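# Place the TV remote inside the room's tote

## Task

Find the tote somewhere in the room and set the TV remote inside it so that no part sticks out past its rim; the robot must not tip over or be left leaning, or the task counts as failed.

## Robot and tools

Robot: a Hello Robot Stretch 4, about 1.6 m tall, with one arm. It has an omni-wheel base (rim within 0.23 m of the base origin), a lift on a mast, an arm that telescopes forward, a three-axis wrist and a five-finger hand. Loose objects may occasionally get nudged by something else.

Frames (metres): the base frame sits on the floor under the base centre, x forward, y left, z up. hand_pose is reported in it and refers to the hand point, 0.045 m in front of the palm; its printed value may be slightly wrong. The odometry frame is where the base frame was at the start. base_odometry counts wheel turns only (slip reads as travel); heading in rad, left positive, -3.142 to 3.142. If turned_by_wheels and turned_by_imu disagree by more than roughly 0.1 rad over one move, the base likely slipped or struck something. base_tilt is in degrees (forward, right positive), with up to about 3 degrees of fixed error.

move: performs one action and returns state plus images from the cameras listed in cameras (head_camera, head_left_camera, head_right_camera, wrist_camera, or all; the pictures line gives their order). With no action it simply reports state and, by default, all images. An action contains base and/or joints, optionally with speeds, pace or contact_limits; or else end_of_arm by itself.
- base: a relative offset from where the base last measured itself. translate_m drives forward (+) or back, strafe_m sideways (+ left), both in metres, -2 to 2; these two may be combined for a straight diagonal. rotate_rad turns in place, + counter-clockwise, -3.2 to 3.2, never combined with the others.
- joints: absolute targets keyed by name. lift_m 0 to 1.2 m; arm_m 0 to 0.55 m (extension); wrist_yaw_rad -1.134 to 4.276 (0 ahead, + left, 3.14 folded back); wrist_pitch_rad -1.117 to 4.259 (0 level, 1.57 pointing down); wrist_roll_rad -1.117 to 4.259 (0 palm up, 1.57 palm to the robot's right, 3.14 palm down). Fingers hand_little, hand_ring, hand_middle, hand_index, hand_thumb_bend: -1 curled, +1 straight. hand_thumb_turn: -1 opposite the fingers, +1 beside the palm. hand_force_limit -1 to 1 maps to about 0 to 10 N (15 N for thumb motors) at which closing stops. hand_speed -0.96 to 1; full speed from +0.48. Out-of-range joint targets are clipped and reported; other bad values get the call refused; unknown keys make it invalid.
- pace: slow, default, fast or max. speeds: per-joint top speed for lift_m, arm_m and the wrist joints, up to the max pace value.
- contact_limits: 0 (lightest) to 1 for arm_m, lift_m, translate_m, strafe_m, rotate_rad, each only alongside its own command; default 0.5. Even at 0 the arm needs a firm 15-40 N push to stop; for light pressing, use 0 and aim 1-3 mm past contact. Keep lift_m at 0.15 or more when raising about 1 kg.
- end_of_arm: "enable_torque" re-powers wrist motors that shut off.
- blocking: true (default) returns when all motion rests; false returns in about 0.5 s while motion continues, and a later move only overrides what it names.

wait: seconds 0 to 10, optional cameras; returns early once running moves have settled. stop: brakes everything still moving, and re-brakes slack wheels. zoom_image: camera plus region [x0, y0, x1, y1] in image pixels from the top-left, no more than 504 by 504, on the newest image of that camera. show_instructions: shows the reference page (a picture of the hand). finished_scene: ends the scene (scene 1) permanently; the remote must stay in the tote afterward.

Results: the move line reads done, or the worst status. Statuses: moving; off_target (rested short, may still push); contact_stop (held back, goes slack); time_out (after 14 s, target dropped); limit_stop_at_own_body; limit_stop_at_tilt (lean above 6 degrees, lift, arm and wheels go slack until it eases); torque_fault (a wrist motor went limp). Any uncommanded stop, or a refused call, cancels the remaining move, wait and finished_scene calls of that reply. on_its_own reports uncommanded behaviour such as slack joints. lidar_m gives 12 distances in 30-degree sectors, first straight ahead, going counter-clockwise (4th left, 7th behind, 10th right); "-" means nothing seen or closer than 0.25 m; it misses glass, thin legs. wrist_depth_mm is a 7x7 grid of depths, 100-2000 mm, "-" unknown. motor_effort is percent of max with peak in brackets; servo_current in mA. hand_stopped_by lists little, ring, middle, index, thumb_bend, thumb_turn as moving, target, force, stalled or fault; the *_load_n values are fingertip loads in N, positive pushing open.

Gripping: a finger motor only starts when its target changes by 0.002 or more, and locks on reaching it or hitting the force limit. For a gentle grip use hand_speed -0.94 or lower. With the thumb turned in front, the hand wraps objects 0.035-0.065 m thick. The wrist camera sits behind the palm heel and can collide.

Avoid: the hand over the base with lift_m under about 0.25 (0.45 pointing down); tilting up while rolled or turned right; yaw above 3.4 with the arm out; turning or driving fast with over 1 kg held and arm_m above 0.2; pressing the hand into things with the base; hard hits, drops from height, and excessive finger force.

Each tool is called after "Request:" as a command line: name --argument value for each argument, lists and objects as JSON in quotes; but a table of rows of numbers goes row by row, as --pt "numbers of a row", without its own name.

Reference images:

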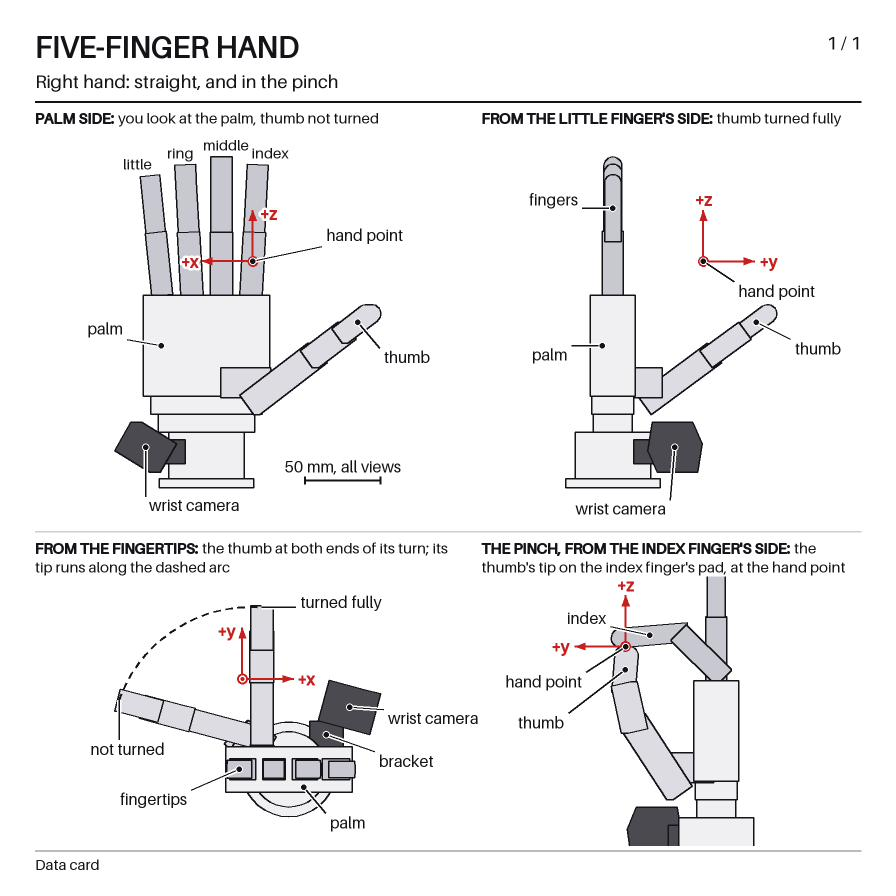

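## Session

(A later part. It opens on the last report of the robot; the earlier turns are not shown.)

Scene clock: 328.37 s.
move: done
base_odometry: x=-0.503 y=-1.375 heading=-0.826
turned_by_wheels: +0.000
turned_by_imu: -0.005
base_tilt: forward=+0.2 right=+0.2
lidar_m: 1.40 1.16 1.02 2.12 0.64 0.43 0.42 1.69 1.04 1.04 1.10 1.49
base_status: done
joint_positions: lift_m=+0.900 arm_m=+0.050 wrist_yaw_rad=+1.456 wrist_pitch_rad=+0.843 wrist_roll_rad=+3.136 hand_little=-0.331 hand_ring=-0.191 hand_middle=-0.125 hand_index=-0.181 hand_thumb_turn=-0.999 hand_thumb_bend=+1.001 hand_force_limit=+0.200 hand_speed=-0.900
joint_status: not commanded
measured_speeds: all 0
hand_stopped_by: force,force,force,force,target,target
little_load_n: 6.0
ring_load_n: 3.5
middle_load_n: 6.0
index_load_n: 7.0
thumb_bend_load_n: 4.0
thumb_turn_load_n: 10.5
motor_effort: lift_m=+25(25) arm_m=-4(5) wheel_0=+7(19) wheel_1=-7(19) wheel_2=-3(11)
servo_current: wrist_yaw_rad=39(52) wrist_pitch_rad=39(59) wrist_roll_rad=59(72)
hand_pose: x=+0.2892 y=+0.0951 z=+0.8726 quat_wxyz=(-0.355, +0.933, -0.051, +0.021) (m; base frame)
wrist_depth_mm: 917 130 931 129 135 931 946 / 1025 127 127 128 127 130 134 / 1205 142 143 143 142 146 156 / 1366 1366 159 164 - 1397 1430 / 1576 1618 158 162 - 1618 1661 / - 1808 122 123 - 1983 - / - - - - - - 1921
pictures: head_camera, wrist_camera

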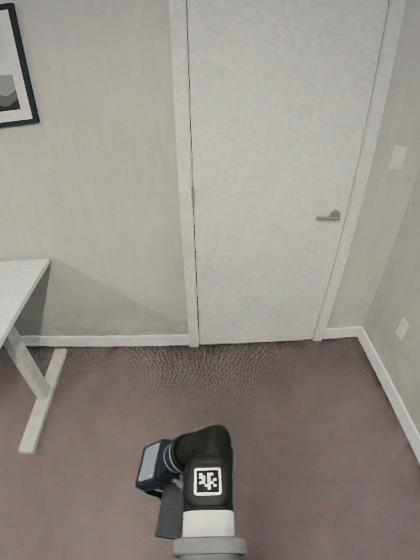

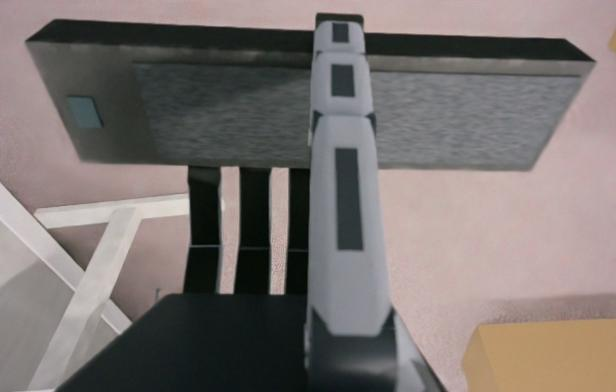

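Request:
move --base '{"translate_m": 0.5, "strafe_m": -0.2}'

Request:
move --base '{"rotate_rad": 3.17}' --cameras '["all"]'

Scene clock: 339.43 s.
move: done
base_odometry: x=-0.311 y=-1.878 heading=-0.825
turned_by_wheels: +0.001
turned_by_imu: -0.002
base_tilt: forward=+0.2 right=+0.2
lidar_m: 0.92 0.96 1.01 0.99 2.50 0.95 0.92 1.27 0.88 0.84 0.87 0.96
base_status: done
joint_positions: lift_m=+0.900 arm_m=+0.050 wrist_yaw_rad=+1.456 wrist_pitch_rad=+0.843 wrist_roll_rad=+3.136 hand_little=-0.331 hand_ring=-0.191 hand_middle=-0.125 hand_index=-0.181 hand_thumb_turn=-0.999 hand_thumb_bend=+1.001 hand_force_limit=+0.200 hand_speed=-0.900
joint_status: not commanded
measured_speeds: all 0
hand_stopped_by: force,force,force,force,target,target
little_load_n: 6.0
ring_load_n: 3.0
middle_load_n: 6.0
index_load_n: 7.0
thumb_bend_load_n: 4.0
thumb_turn_load_n: 10.5
motor_effort: lift_m=+25(25) arm_m=-5(5) wheel_0=+7(20) wheel_1=+3(8) wheel_2=-4(18)
servo_current: wrist_yaw_rad=46(52) wrist_pitch_rad=39(52) wrist_roll_rad=59(78)
hand_pose: x=+0.2892 y=+0.0951 z=+0.8726 quat_wxyz=(-0.355, +0.933, -0.051, +0.021) (m; base frame)
wrist_depth_mm: 798 130 917 129 135 931 960 / 127 127 127 128 127 130 134 / - 143 143 143 142 147 156 / - 1336 159 164 - 1397 1397 / - - 158 162 - 1618 1618 / - - 122 123 - 1921 - / - - - - - - -
pictures: none

Scene clock: 342.40 s.
move: done
base_odometry: x=-0.311 y=-1.878 heading=+2.344
turned_by_wheels: +3.169
turned_by_imu: +3.093
base_tilt: forward=+0.2 right=+0.2
lidar_m: 0.92 1.31 0.90 0.84 0.89 0.99 0.94 0.95 1.02 0.99 2.45 0.96
base_status: done
joint_positions: lift_m=+0.900 arm_m=+0.050 wrist_yaw_rad=+1.456 wrist_pitch_rad=+0.843 wrist_roll_rad=+3.136 hand_little=-0.331 hand_ring=-0.191 hand_middle=-0.125 hand_index=-0.181 hand_thumb_turn=-0.999 hand_thumb_bend=+1.001 hand_force_limit=+0.200 hand_speed=-0.900
joint_status: not commanded
measured_speeds: all 0
hand_stopped_by: force,force,force,force,target,target
little_load_n: 6.0
ring_load_n: 3.5
middle_load_n: 6.0
index_load_n: 7.0
thumb_bend_load_n: 4.0
thumb_turn_load_n: 10.5
motor_effort: lift_m=+25(25) arm_m=-5(5) wheel_0=-5(14) wheel_1=-5(12) wheel_2=-2(14)
servo_current: wrist_yaw_rad=46(52) wrist_pitch_rad=46(52) wrist_roll_rad=52(65)
hand_pose: x=+0.2893 y=+0.0951 z=+0.8726 quat_wxyz=(-0.355, +0.933, -0.051, +0.021) (m; base frame)
wrist_depth_mm: 931 130 931 129 135 917 960 / 1008 127 127 128 127 129 133 / 1138 143 142 143 142 147 148 / 1308 1336 159 163 - 1160 1138 / 1255 1229 158 162 - 1042 1008 / 1118 1060 122 123 - 946 917 / 991 - - - - - 831
pictures: head_camera, head_left_camera, head_right_camera, wrist_camera

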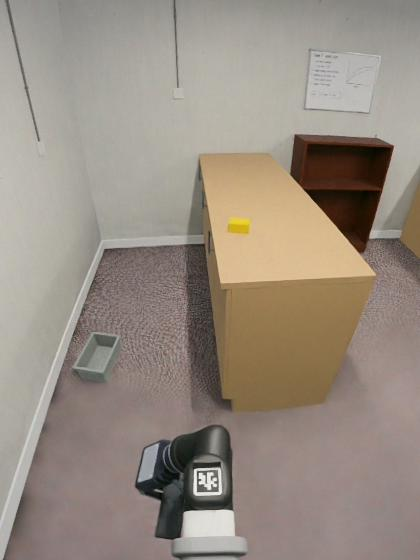

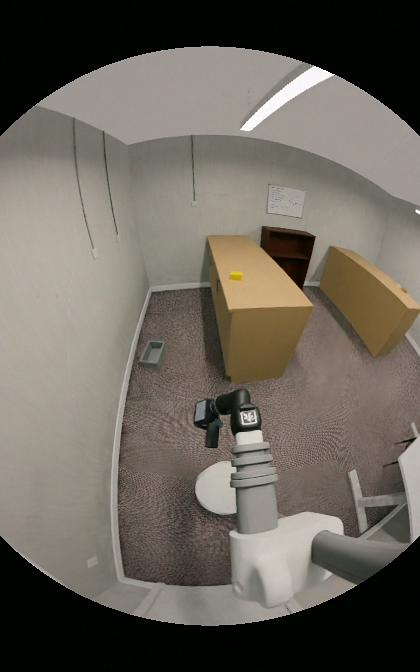

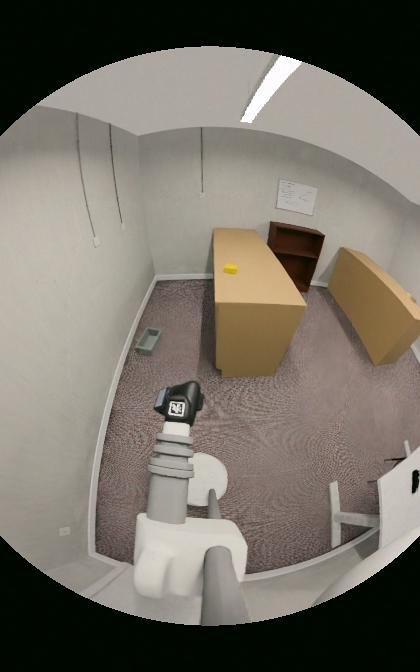

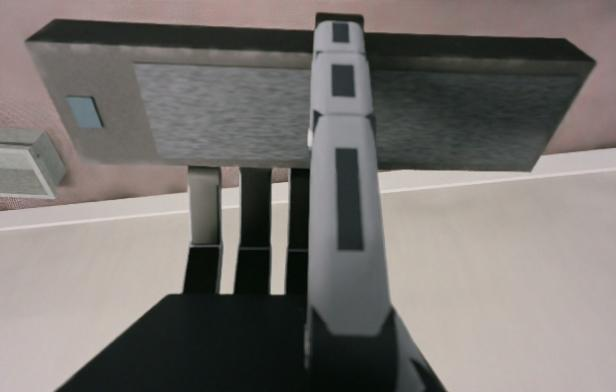

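Request:
zoom_image --camera "head_camera" --region '[50, 310, 150, 400]'

Scaled by 5.040 from the camera's 420x560 image, which has a finer 1200x1600 frame.

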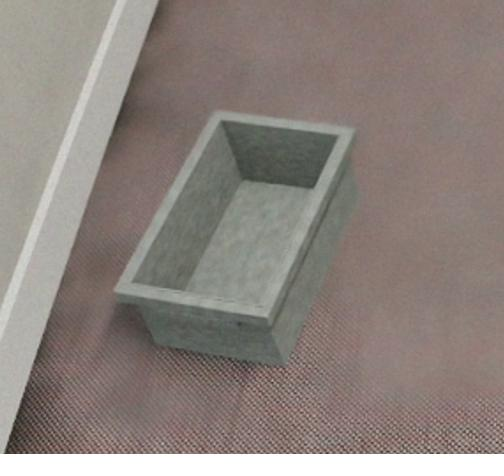

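Request:
move --base '{"translate_m": 0.45, "strafe_m": 0.58}' --joints '{"lift_m": 0.6}' --cameras '["head_camera", "wrist_camera", "head_left_camera"]'

Request:
zoom_image --camera "head_camera" --region '[100, 350, 260, 510]'

Scene clock: 363.07 s.
move: done
base_odometry: x=-1.040 y=-1.960 heading=+2.344
turned_by_wheels: +0.000
turned_by_imu: +0.000
base_tilt: forward=+0.2 right=+0.1
lidar_m: 0.69 0.48 0.32 0.30 0.33 0.45 1.12 1.44 1.68 2.14 0.79 0.86
base_status: done
joint_positions: lift_m=+0.600 arm_m=+0.050 wrist_yaw_rad=+1.456 wrist_pitch_rad=+0.843 wrist_roll_rad=+3.136 hand_little=-0.331 hand_ring=-0.191 hand_middle=-0.125 hand_index=-0.181 hand_thumb_turn=-0.999 hand_thumb_bend=+1.001 hand_force_limit=+0.200 hand_speed=-0.900
joint_status: all done
measured_speeds: all 0
hand_stopped_by: force,force,force,force,target,target
little_load_n: 6.0
ring_load_n: 3.0
middle_load_n: 6.0
index_load_n: 7.0
thumb_bend_load_n: 4.0
thumb_turn_load_n: 10.5
motor_effort: lift_m=+19(25) arm_m=-4(5) wheel_0=-5(15) wheel_1=+6(18) wheel_2=-4(15)
servo_current: wrist_yaw_rad=46(52) wrist_pitch_rad=33(52) wrist_roll_rad=39(78)
hand_pose: x=+0.2893 y=+0.0951 z=+0.5730 quat_wxyz=(-0.355, +0.933, -0.051, +0.021) (m; base frame)
wrist_depth_mm: 539 130 640 129 135 459 459 / 723 127 127 128 127 130 133 / 683 142 143 143 142 146 156 / 603 569 159 164 - 477 459 / 512 488 159 162 - 415 404 / 445 430 122 123 - 368 364 / 399 - - - - - 329
pictures: head_camera, head_left_camera, wrist_camera

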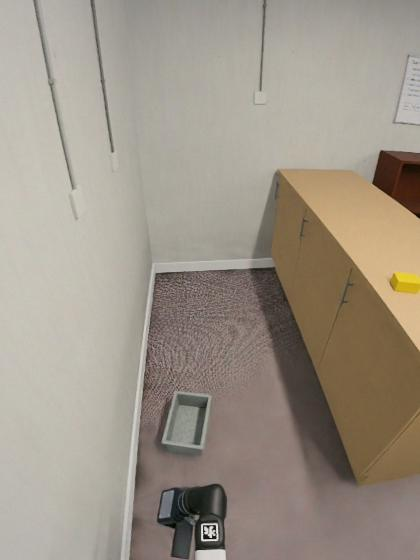

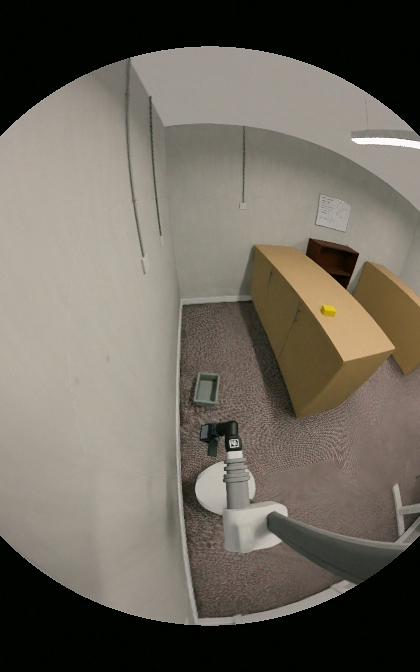

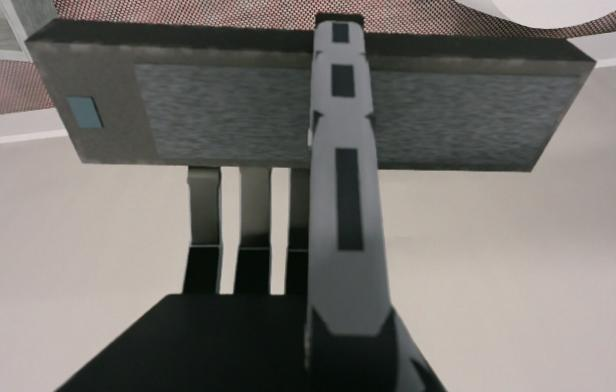

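Scaled by 3.150 from the camera's 420x560 image, which has a finer 1200x1600 frame.

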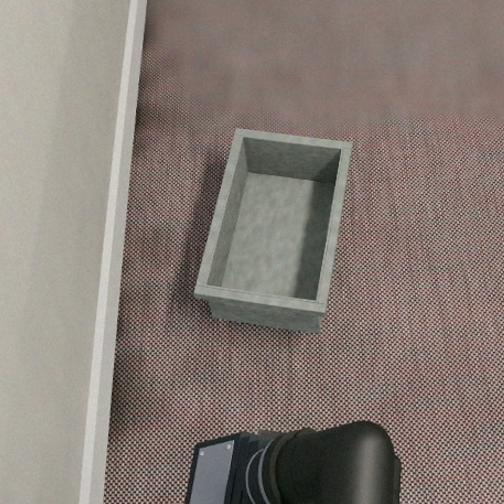

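Request:
move --base '{"translate_m": 0.383, "strafe_m": 0.016}' --joints '{"arm_m": 0.31}'

Request:
move --joints '{"lift_m": 0.25}' --cameras '["head_camera", "wrist_camera", "head_left_camera", "head_right_camera"]'

Request:
zoom_image --camera "head_left_camera" --region '[150, 340, 290, 480]'

Request:
zoom_image --camera "head_camera" --region '[100, 400, 260, 560]'

Scene clock: 375.27 s.
move: done
base_odometry: x=-1.319 y=-1.698 heading=+2.344
turned_by_wheels: +0.001
turned_by_imu: -0.001
base_tilt: forward=+0.2 right=+0.2
lidar_m: 0.33 0.37 0.30 0.29 0.32 0.46 1.15 1.81 1.84 0.63 0.62 0.86
base_status: done
joint_positions: lift_m=+0.600 arm_m=+0.310 wrist_yaw_rad=+1.456 wrist_pitch_rad=+0.843 wrist_roll_rad=+3.136 hand_little=-0.331 hand_ring=-0.191 hand_middle=-0.125 hand_index=-0.181 hand_thumb_turn=-0.999 hand_thumb_bend=+1.001 hand_force_limit=+0.200 hand_speed=-0.900
joint_status: all done
measured_speeds: all 0
hand_stopped_by: force,force,force,force,target,target
little_load_n: 6.0
ring_load_n: 3.0
middle_load_n: 6.0
index_load_n: 7.0
thumb_bend_load_n: 4.0
thumb_turn_load_n: 10.5
motor_effort: lift_m=+20(20) arm_m=+4(6) wheel_0=+5(14) wheel_1=+7(15) wheel_2=-4(23)
servo_current: wrist_yaw_rad=46(52) wrist_pitch_rad=33(52) wrist_roll_rad=46(72)
hand_pose: x=+0.5492 y=+0.0951 z=+0.5730 quat_wxyz=(-0.355, +0.933, -0.051, +0.021) (m; base frame)
wrist_depth_mm: 640 131 640 129 136 647 661 / 707 127 127 128 127 130 133 / 715 143 143 143 142 146 156 / 621 597 159 163 - 492 477 / 535 512 159 162 - 433 421 / 466 452 122 123 - 389 377 / 415 - - - - - 343
pictures: none

Scene clock: 377.70 s.
move: done
base_odometry: x=-1.319 y=-1.698 heading=+2.344
turned_by_wheels: +0.000
turned_by_imu: +0.000
base_tilt: forward=+0.2 right=+0.2
lidar_m: 0.40 0.38 0.33 0.29 0.29 0.43 1.10 1.82 1.84 0.59 0.64 0.87
base_status: not commanded
joint_positions: lift_m=+0.250 arm_m=+0.310 wrist_yaw_rad=+1.456 wrist_pitch_rad=+0.843 wrist_roll_rad=+3.136 hand_little=-0.331 hand_ring=-0.191 hand_middle=-0.125 hand_index=-0.181 hand_thumb_turn=-0.999 hand_thumb_bend=+1.001 hand_force_limit=+0.200 hand_speed=-0.900
joint_status: all done
measured_speeds: all 0
hand_stopped_by: force,force,force,force,target,target
little_load_n: 6.0
ring_load_n: 3.0
middle_load_n: 6.5
index_load_n: 7.0
thumb_bend_load_n: 4.0
thumb_turn_load_n: 10.5
motor_effort: lift_m=+19(23) arm_m=+4(5) wheel_0=+5(5) wheel_1=+7(8) wheel_2=-4(5)
servo_current: wrist_yaw_rad=46(52) wrist_pitch_rad=46(46) wrist_roll_rad=46(72)
hand_pose: x=+0.5492 y=+0.0951 z=+0.2230 quat_wxyz=(-0.355, +0.933, -0.051, +0.021) (m; base frame)
wrist_depth_mm: 314 131 135 130 136 315 301 / 347 127 127 127 127 130 134 / 413 142 142 143 142 147 151 / 466 473 159 163 - 462 462 / 517 - 157 162 - - 407 / 459 442 122 123 - 392 377 / 415 - - - - - 342
pictures: head_camera, head_left_camera, head_right_camera, wrist_camera

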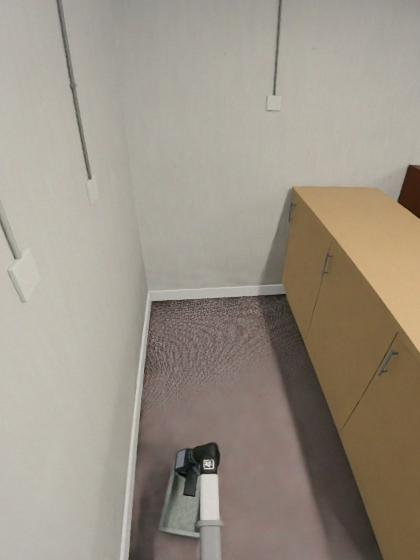

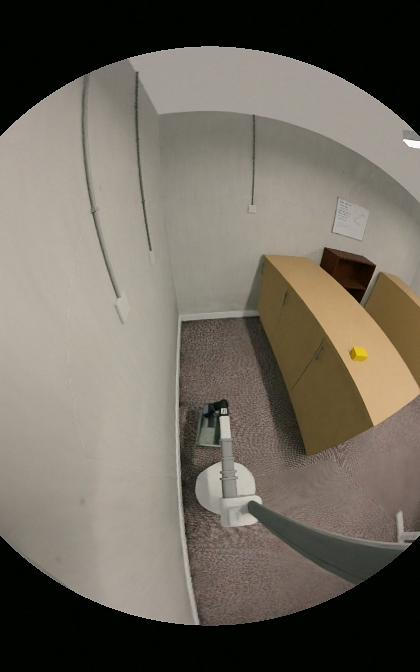

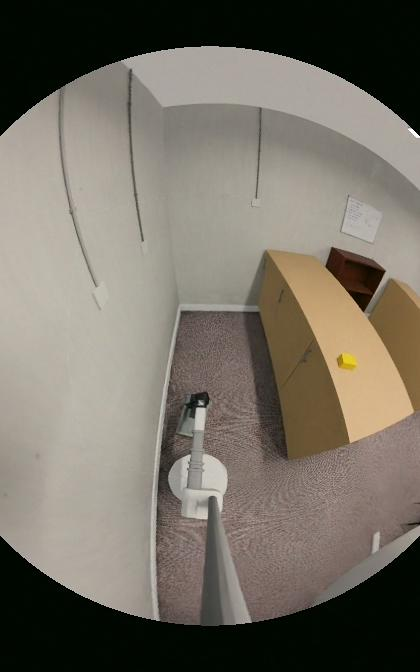

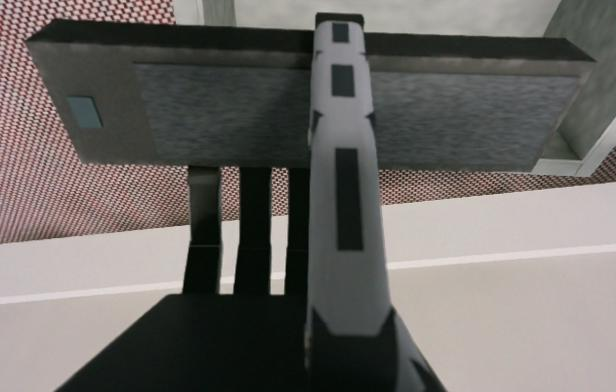

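Scaled by 3.600 from the camera's 420x672 image, which has a finer 600x960 frame.

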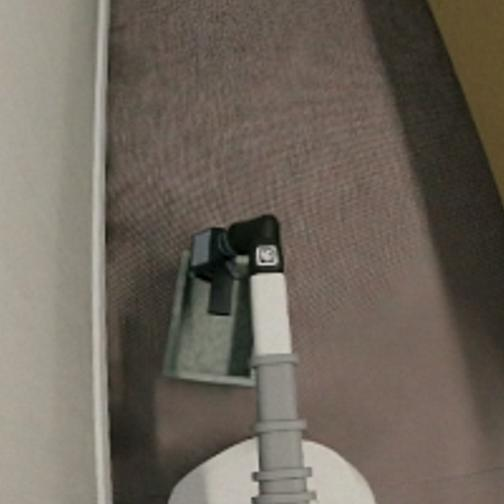

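Scaled by 3.150 from the camera's 420x560 image, which has a finer 1200x1600 frame.

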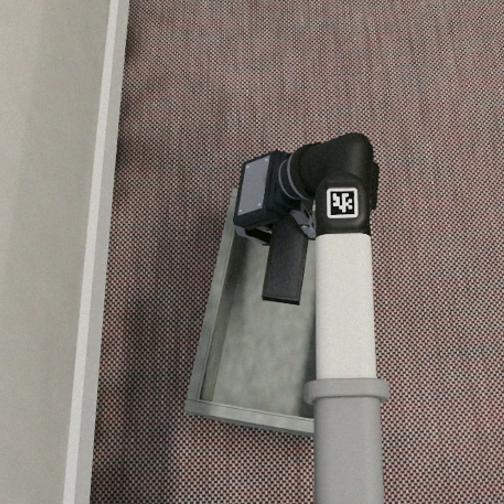

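Request:
move --joints '{"arm_m": 0.255, "lift_m": 0.18}' --cameras '["head_camera", "wrist_camera"]'

Request:
zoom_image --camera "head_camera" --region '[100, 400, 260, 560]'

Scene clock: 397.80 s.
move: done
base_odometry: x=-1.319 y=-1.698 heading=+2.344
turned_by_wheels: +0.000
turned_by_imu: +0.000
base_tilt: forward=+0.2 right=+0.2
lidar_m: 0.35 0.38 0.31 0.30 0.32 0.43 1.13 1.81 1.83 0.59 0.64 0.85
base_status: not commanded
joint_positions: lift_m=+0.180 arm_m=+0.255 wrist_yaw_rad=+1.456 wrist_pitch_rad=+0.843 wrist_roll_rad=+3.136 hand_little=-0.331 hand_ring=-0.191 hand_middle=-0.125 hand_index=-0.181 hand_thumb_turn=-0.999 hand_thumb_bend=+1.001 hand_force_limit=+0.200 hand_speed=-0.900
joint_status: all done
measured_speeds: all 0
hand_stopped_by: force,force,force,force,target,target
little_load_n: 6.5
ring_load_n: 3.0
middle_load_n: 6.0
index_load_n: 7.0
thumb_bend_load_n: 4.5
thumb_turn_load_n: 10.5
motor_effort: lift_m=+20(22) arm_m=-5(6) wheel_0=+5(5) wheel_1=+7(8) wheel_2=-5(5)
servo_current: wrist_yaw_rad=46(46) wrist_pitch_rad=33(52) wrist_roll_rad=59(72)
hand_pose: x=+0.4943 y=+0.0951 z=+0.1530 quat_wxyz=(-0.355, +0.933, -0.051, +0.021) (m; base frame)
wrist_depth_mm: 120 124 247 129 136 249 225 / 132 127 127 128 127 130 133 / 309 143 143 143 142 147 148 / 373 233 159 164 - 259 236 / 436 436 158 162 - 237 - / - - 122 123 - - 364 / 402 - - - - - 342
pictures: head_camera, wrist_camera

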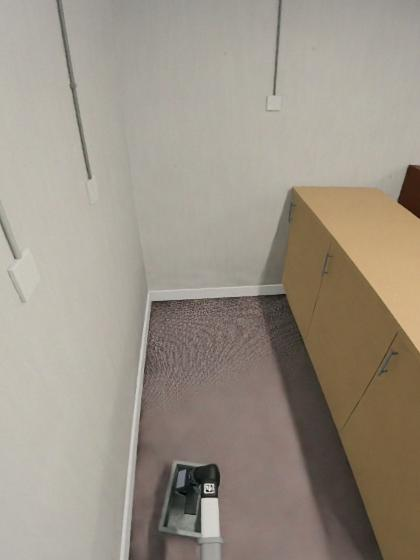

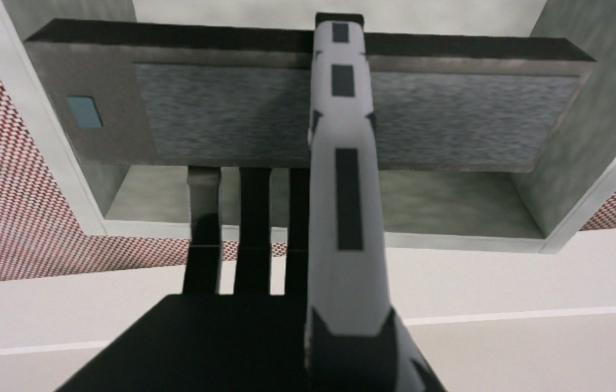

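Scaled by 3.150 from the camera's 420x560 image, which has a finer 1200x1600 frame.

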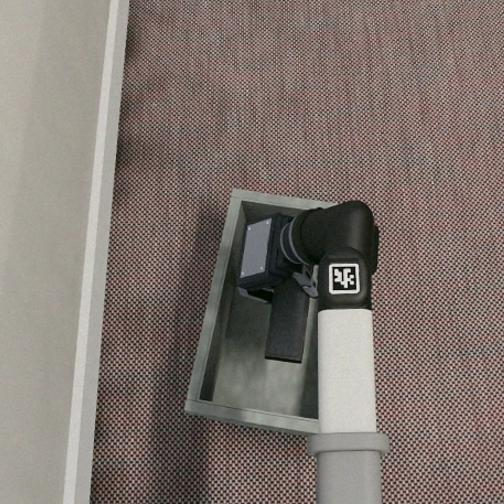

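Request:
move --base '{"strafe_m": 0.006}' --joints '{"lift_m": 0.115}' --contact_limits '{"lift_m": 0.1}' --pace "slow" --cameras '["head_camera", "wrist_camera"]'

Request:
zoom_image --camera "head_camera" --region '[100, 400, 260, 560]'

Scene clock: 403.67 s.
move: done
base_odometry: x=-1.323 y=-1.702 heading=+2.344
turned_by_wheels: +0.000
turned_by_imu: +0.000
base_tilt: forward=+0.2 right=+0.2
lidar_m: 0.35 0.36 0.32 0.27 0.29 0.42 1.12 1.81 1.85 0.65 0.65 0.86
base_status: done
joint_positions: lift_m=+0.115 arm_m=+0.255 wrist_yaw_rad=+1.456 wrist_pitch_rad=+0.843 wrist_roll_rad=+3.136 hand_little=-0.331 hand_ring=-0.191 hand_middle=-0.125 hand_index=-0.181 hand_thumb_turn=-0.999 hand_thumb_bend=+1.001 hand_force_limit=+0.200 hand_speed=-0.900
joint_status: all done
measured_speeds: all 0
hand_stopped_by: force,force,force,force,target,target
little_load_n: 6.0
ring_load_n: 3.0
middle_load_n: 6.0
index_load_n: 7.0
thumb_bend_load_n: 4.5
thumb_turn_load_n: 10.5
motor_effort: lift_m=+19(25) arm_m=-5(5) wheel_0=-10(13) wheel_1=+10(12) wheel_2=+1(7)
servo_current: wrist_yaw_rad=46(52) wrist_pitch_rad=33(52) wrist_roll_rad=52(65)
contact_limits: lift_m 0.1
hand_pose: x=+0.4943 y=+0.0951 z=+0.0880 quat_wxyz=(-0.355, +0.933, -0.051, +0.021) (m; base frame)
wrist_depth_mm: 120 130 186 130 136 187 187 / 127 127 127 127 127 130 134 / - 143 143 143 142 147 148 / - 226 160 164 - 252 236 / - 199 159 163 - 217 216 / 174 176 132 123 - 193 195 / - - - - - - -
pictures: head_camera, wrist_camera

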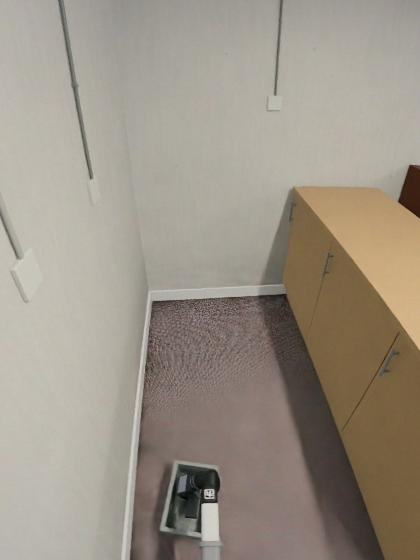

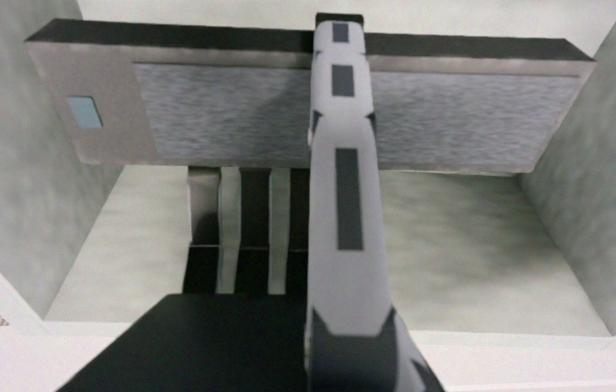

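Scaled by 3.150 from the camera's 420x560 image, which has a finer 1200x1600 frame.

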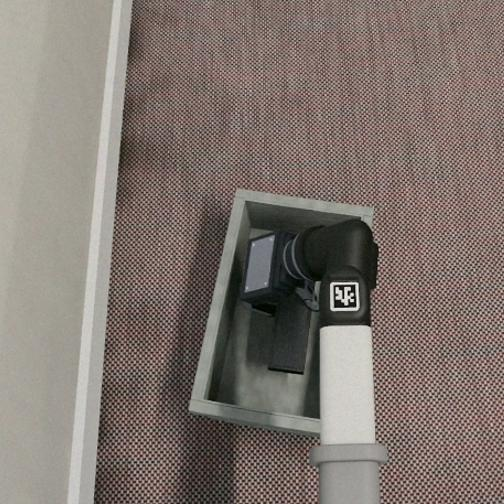

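Request:
move --joints '{"lift_m": 0.072}' --contact_limits '{"lift_m": 0.0}' --pace "slow" --cameras '["wrist_camera", "head_camera"]'

Request:
zoom_image --camera "head_camera" --region '[100, 400, 260, 560]'

Scene clock: 409.10 s.
move: done
base_odometry: x=-1.323 y=-1.702 heading=+2.344
turned_by_wheels: +0.000
turned_by_imu: +0.000
base_tilt: forward=+0.2 right=+0.2
lidar_m: 0.57 0.36 0.32 0.28 0.32 0.44 1.09 1.82 1.86 0.64 0.63 0.83
base_status: not commanded
joint_positions: lift_m=+0.072 arm_m=+0.255 wrist_yaw_rad=+1.456 wrist_pitch_rad=+0.843 wrist_roll_rad=+3.136 hand_little=-0.331 hand_ring=-0.191 hand_middle=-0.125 hand_index=-0.181 hand_thumb_turn=-0.999 hand_thumb_bend=+1.001 hand_force_limit=+0.200 hand_speed=-0.900
joint_status: all done
measured_speeds: all 0
hand_stopped_by: force,force,force,force,target,target
little_load_n: 6.0
ring_load_n: 3.5
middle_load_n: 6.0
index_load_n: 7.5
thumb_bend_load_n: 4.0
thumb_turn_load_n: 10.5
motor_effort: lift_m=+19(21) arm_m=-4(5) wheel_0=-10(10) wheel_1=+9(10) wheel_2=+0(1)
servo_current: wrist_yaw_rad=39(52) wrist_pitch_rad=33(59) wrist_roll_rad=65(65)
contact_limits: lift_m 0
hand_pose: x=+0.4943 y=+0.0951 z=+0.0450 quat_wxyz=(-0.355, +0.933, -0.051, +0.021) (m; base frame)
wrist_depth_mm: 127 130 145 131 146 147 150 / 127 127 127 128 127 129 133 / - 142 142 143 142 146 151 / - 216 159 163 - 220 215 / - 198 159 164 - 216 216 / 174 177 132 123 - 193 195 / 157 - - - - 174 174
pictures: head_camera, wrist_camera

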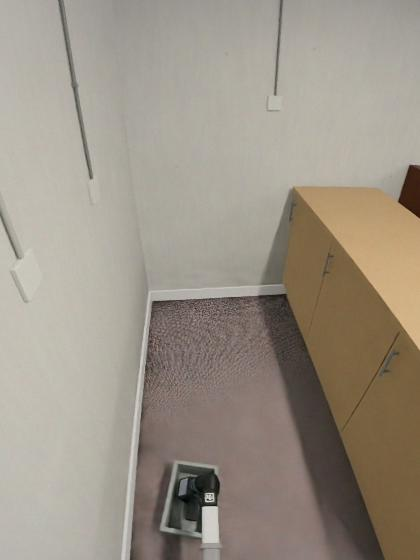

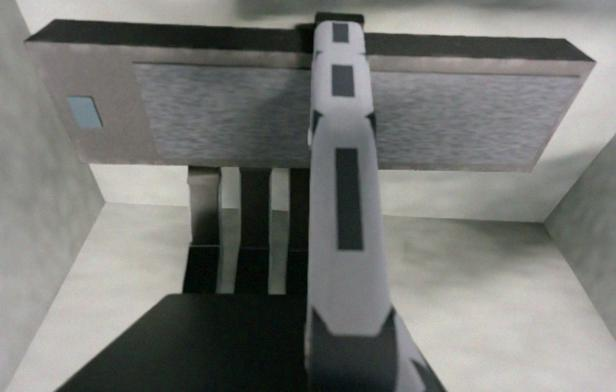

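Scaled by 3.150 from the camera's 420x560 image, which has a finer 1200x1600 frame.

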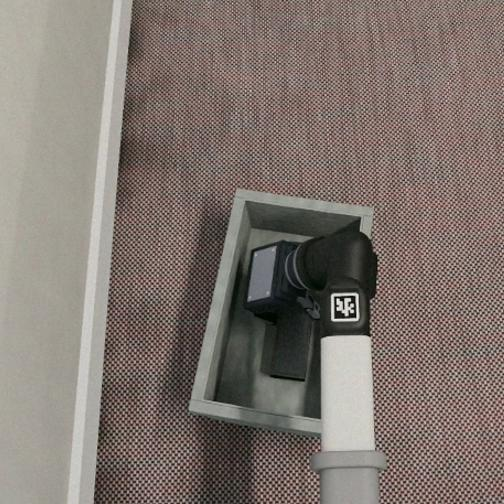

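Request:
move --joints '{"lift_m": 0.063}' --contact_limits '{"lift_m": 0.0}' --pace "slow"

Request:
move --joints '{"hand_index": 0.05, "hand_middle": 0.05, "hand_ring": 0.05, "hand_little": 0.0, "hand_speed": -0.85}' --cameras '["wrist_camera"]'

Scene clock: 411.97 s.
move: done
base_odometry: x=-1.323 y=-1.702 heading=+2.344
turned_by_wheels: +0.000
turned_by_imu: +0.000
base_tilt: forward=+0.2 right=+0.1
lidar_m: 0.58 0.38 0.34 0.28 0.30 0.45 1.07 1.82 1.86 0.64 0.65 0.87
base_status: not commanded
joint_positions: lift_m=+0.063 arm_m=+0.255 wrist_yaw_rad=+1.456 wrist_pitch_rad=+0.843 wrist_roll_rad=+3.136 hand_little=-0.331 hand_ring=-0.191 hand_middle=-0.125 hand_index=-0.181 hand_thumb_turn=-0.999 hand_thumb_bend=+1.001 hand_force_limit=+0.200 hand_speed=-0.900
joint_status: all done
measured_speeds: all 0
hand_stopped_by: force,force,force,force,target,target
little_load_n: 6.5
ring_load_n: 3.0
middle_load_n: 6.0
index_load_n: 7.0
thumb_bend_load_n: 4.0
thumb_turn_load_n: 10.5
motor_effort: lift_m=+19(21) arm_m=-5(5) wheel_0=-10(10) wheel_1=+10(10) wheel_2=+0(1)
servo_current: wrist_yaw_rad=46(46) wrist_pitch_rad=39(46) wrist_roll_rad=46(65)
contact_limits: lift_m 0
hand_pose: x=+0.4943 y=+0.0951 z=+0.0360 quat_wxyz=(-0.355, +0.933, -0.051, +0.021) (m; base frame)
wrist_depth_mm: 126 130 136 131 138 138 140 / 127 127 127 128 127 130 134 / - 143 142 143 142 147 156 / - 205 160 164 - 208 208 / - 198 159 163 - 217 216 / 174 177 132 123 - 193 195 / 157 - - - - 175 174
pictures: none

Scene clock: 413.23 s.
move: done
base_odometry: x=-1.323 y=-1.702 heading=+2.344
turned_by_wheels: +0.000
turned_by_imu: +0.000
base_tilt: forward=+0.2 right=+0.2
lidar_m: 0.57 0.36 0.31 0.28 0.31 0.44 1.10 1.83 1.86 0.64 0.63 0.88
base_status: not commanded
joint_positions: lift_m=+0.063 arm_m=+0.255 wrist_yaw_rad=+1.456 wrist_pitch_rad=+0.843 wrist_roll_rad=+3.136 hand_little=+0.000 hand_ring=+0.050 hand_middle=+0.050 hand_index=+0.050 hand_thumb_turn=-1.000 hand_thumb_bend=+1.000 hand_force_limit=+0.200 hand_speed=-0.850
joint_status: all done
measured_speeds: all 0
hand_stopped_by: target,target,target,target,target,target
little_load_n: 0.0
ring_load_n: 0.0
middle_load_n: 0.0
index_load_n: 0.0
thumb_bend_load_n: 0.0
thumb_turn_load_n: 0.0
motor_effort: lift_m=+19(19) arm_m=-5(5) wheel_0=-9(10) wheel_1=+9(10) wheel_2=+0(1)
servo_current: wrist_yaw_rad=39(46) wrist_pitch_rad=33(52) wrist_roll_rad=52(65)
contact_limits: lift_m 0
hand_pose: x=+0.4943 y=+0.0951 z=+0.0360 quat_wxyz=(-0.355, +0.933, -0.051, +0.021) (m; base frame)
wrist_depth_mm: 135 137 138 134 138 138 139 / 155 136 135 132 132 136 133 / - 153 152 153 153 154 181 / - 206 171 175 - 208 208 / - 198 167 170 - 217 216 / 174 176 132 123 - 193 195 / 157 - - - - 175 173
pictures: wrist_camera

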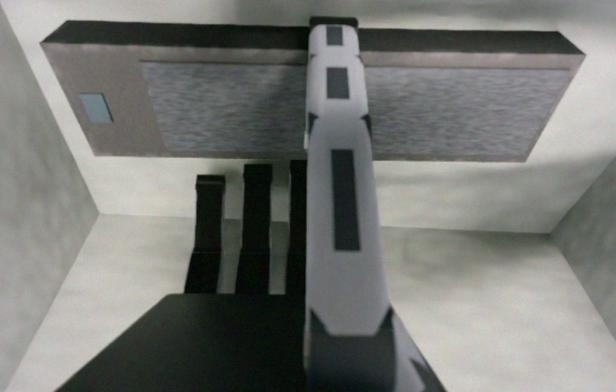

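Released; raise straight up.

Request:
move --joints '{"lift_m": 0.3}' --cameras '["wrist_camera", "head_camera"]'

Scene clock: 416.13 s.
move: done
base_odometry: x=-1.323 y=-1.702 heading=+2.344
turned_by_wheels: +0.000
turned_by_imu: +0.000
base_tilt: forward=+0.3 right=+0.2
lidar_m: 0.30 0.37 0.31 0.27 0.30 0.44 1.09 1.84 1.85 0.64 0.65 0.87
base_status: not commanded
joint_positions: lift_m=+0.300 arm_m=+0.255 wrist_yaw_rad=+1.456 wrist_pitch_rad=+0.843 wrist_roll_rad=+3.136 hand_little=+0.000 hand_ring=+0.050 hand_middle=+0.050 hand_index=+0.050 hand_thumb_turn=-1.000 hand_thumb_bend=+1.000 hand_force_limit=+0.200 hand_speed=-0.850
joint_status: all done
measured_speeds: all 0
hand_stopped_by: target,target,target,target,target,target
little_load_n: 0.0
ring_load_n: 0.0
middle_load_n: 0.0
index_load_n: 0.0
thumb_bend_load_n: 0.0
thumb_turn_load_n: 0.0
motor_effort: lift_m=+25(30) arm_m=-5(5) wheel_0=-9(10) wheel_1=+9(10) wheel_2=+0(1)
servo_current: wrist_yaw_rad=46(52) wrist_pitch_rad=39(52) wrist_roll_rad=65(65)
hand_pose: x=+0.4943 y=+0.0951 z=+0.2725 quat_wxyz=(-0.355, +0.933, -0.051, +0.021) (m; base frame)
wrist_depth_mm: 377 368 375 359 368 322 373 / 415 410 330 325 359 330 424 / 469 473 473 477 - 477 477 / 539 525 171 - - - - / 492 477 167 - - 424 415 / 449 442 132 123 - 382 370 / 402 - - - - - 336
pictures: head_camera, wrist_camera

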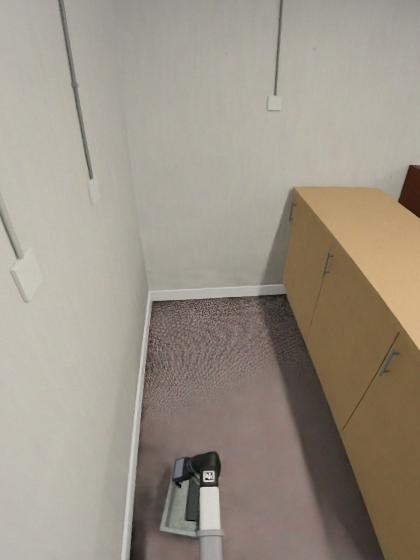

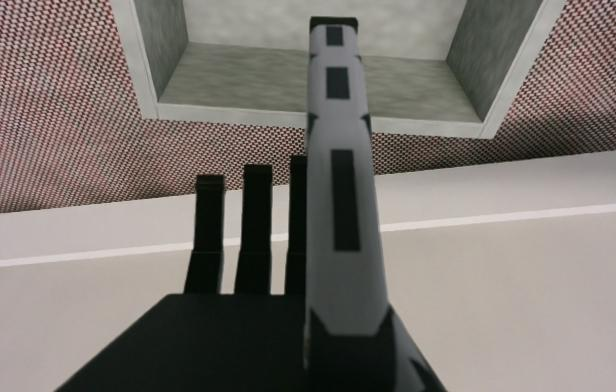

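Request:
zoom_image --camera "head_camera" --region '[130, 430, 250, 560]'

Request:
move --joints '{"arm_m": 0.1, "lift_m": 0.5}' --cameras '["wrist_camera", "head_left_camera", "head_camera"]'

Request:
zoom_image --camera "head_camera" --region '[130, 430, 250, 560]'

Scaled by 3.877 from the camera's 420x560 image, which has a finer 1200x1600 frame.

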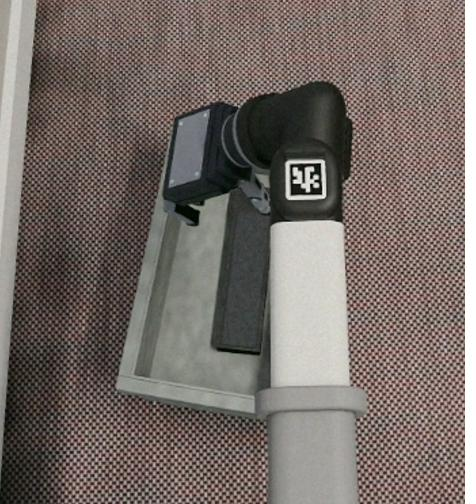

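Scene clock: 419.87 s.
move: done
base_odometry: x=-1.323 y=-1.702 heading=+2.344
turned_by_wheels: +0.000
turned_by_imu: +0.000
base_tilt: forward=+0.2 right=+0.2
lidar_m: 0.34 0.40 0.31 0.28 0.32 0.44 1.09 1.81 1.86 0.66 0.64 0.85
base_status: not commanded
joint_positions: lift_m=+0.500 arm_m=+0.100 wrist_yaw_rad=+1.456 wrist_pitch_rad=+0.843 wrist_roll_rad=+3.136 hand_little=+0.000 hand_ring=+0.050 hand_middle=+0.050 hand_index=+0.050 hand_thumb_turn=-1.000 hand_thumb_bend=+1.000 hand_force_limit=+0.200 hand_speed=-0.850
joint_status: all done
measured_speeds: all 0
hand_stopped_by: target,target,target,target,target,target
little_load_n: 0.0
ring_load_n: 0.0
middle_load_n: 0.0
index_load_n: 0.0
thumb_bend_load_n: 0.0
thumb_turn_load_n: 0.0
motor_effort: lift_m=+25(32) arm_m=-5(7) wheel_0=-10(10) wheel_1=+9(10) wheel_2=+0(1)
servo_current: wrist_yaw_rad=39(46) wrist_pitch_rad=26(46) wrist_roll_rad=39(72)
hand_pose: x=+0.3393 y=+0.0951 z=+0.4726 quat_wxyz=(-0.355, +0.933, -0.051, +0.021) (m; base frame)
wrist_depth_mm: 574 484 500 477 559 580 377 / 634 634 634 609 - 621 615 / 691 676 603 - - 544 530 / 585 564 171 - - 477 459 / 504 484 167 - - 418 404 / 439 427 132 122 - 373 364 / 392 - - - - - 329
pictures: head_camera, head_left_camera, wrist_camera

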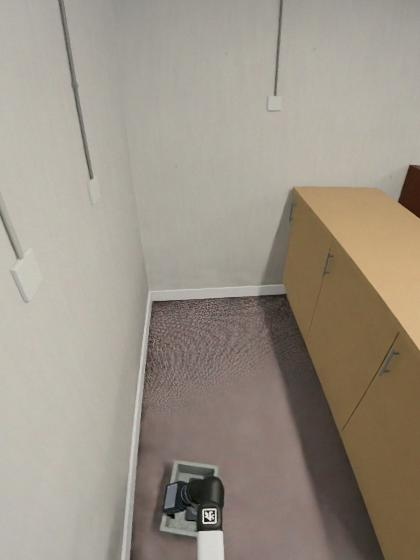

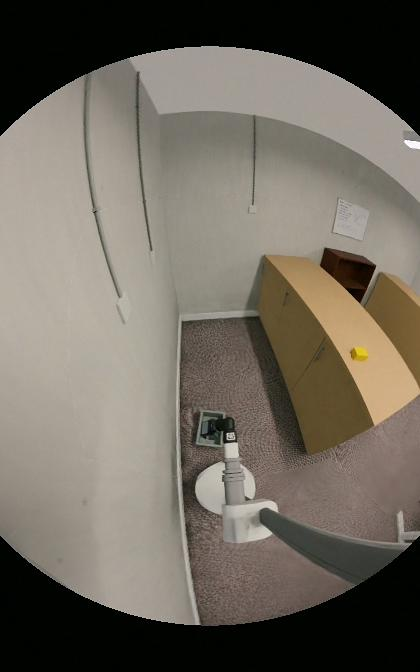

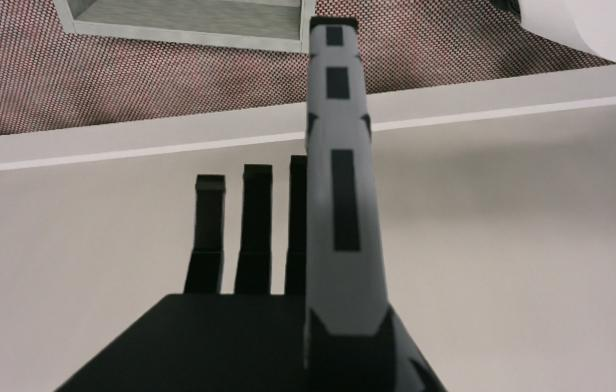

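Scaled by 3.877 from the camera's 420x560 image, which has a finer 1200x1600 frame.

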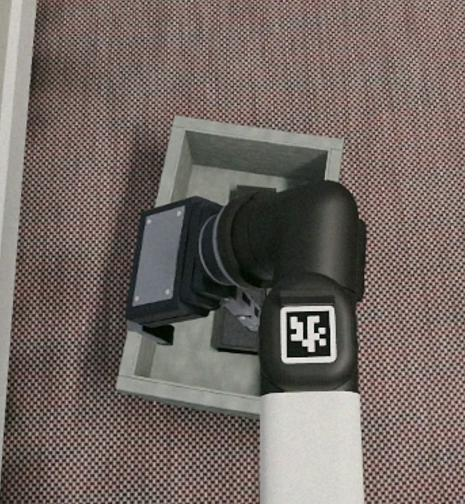

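Request:
finished_scene

The scene is finished: the task was done.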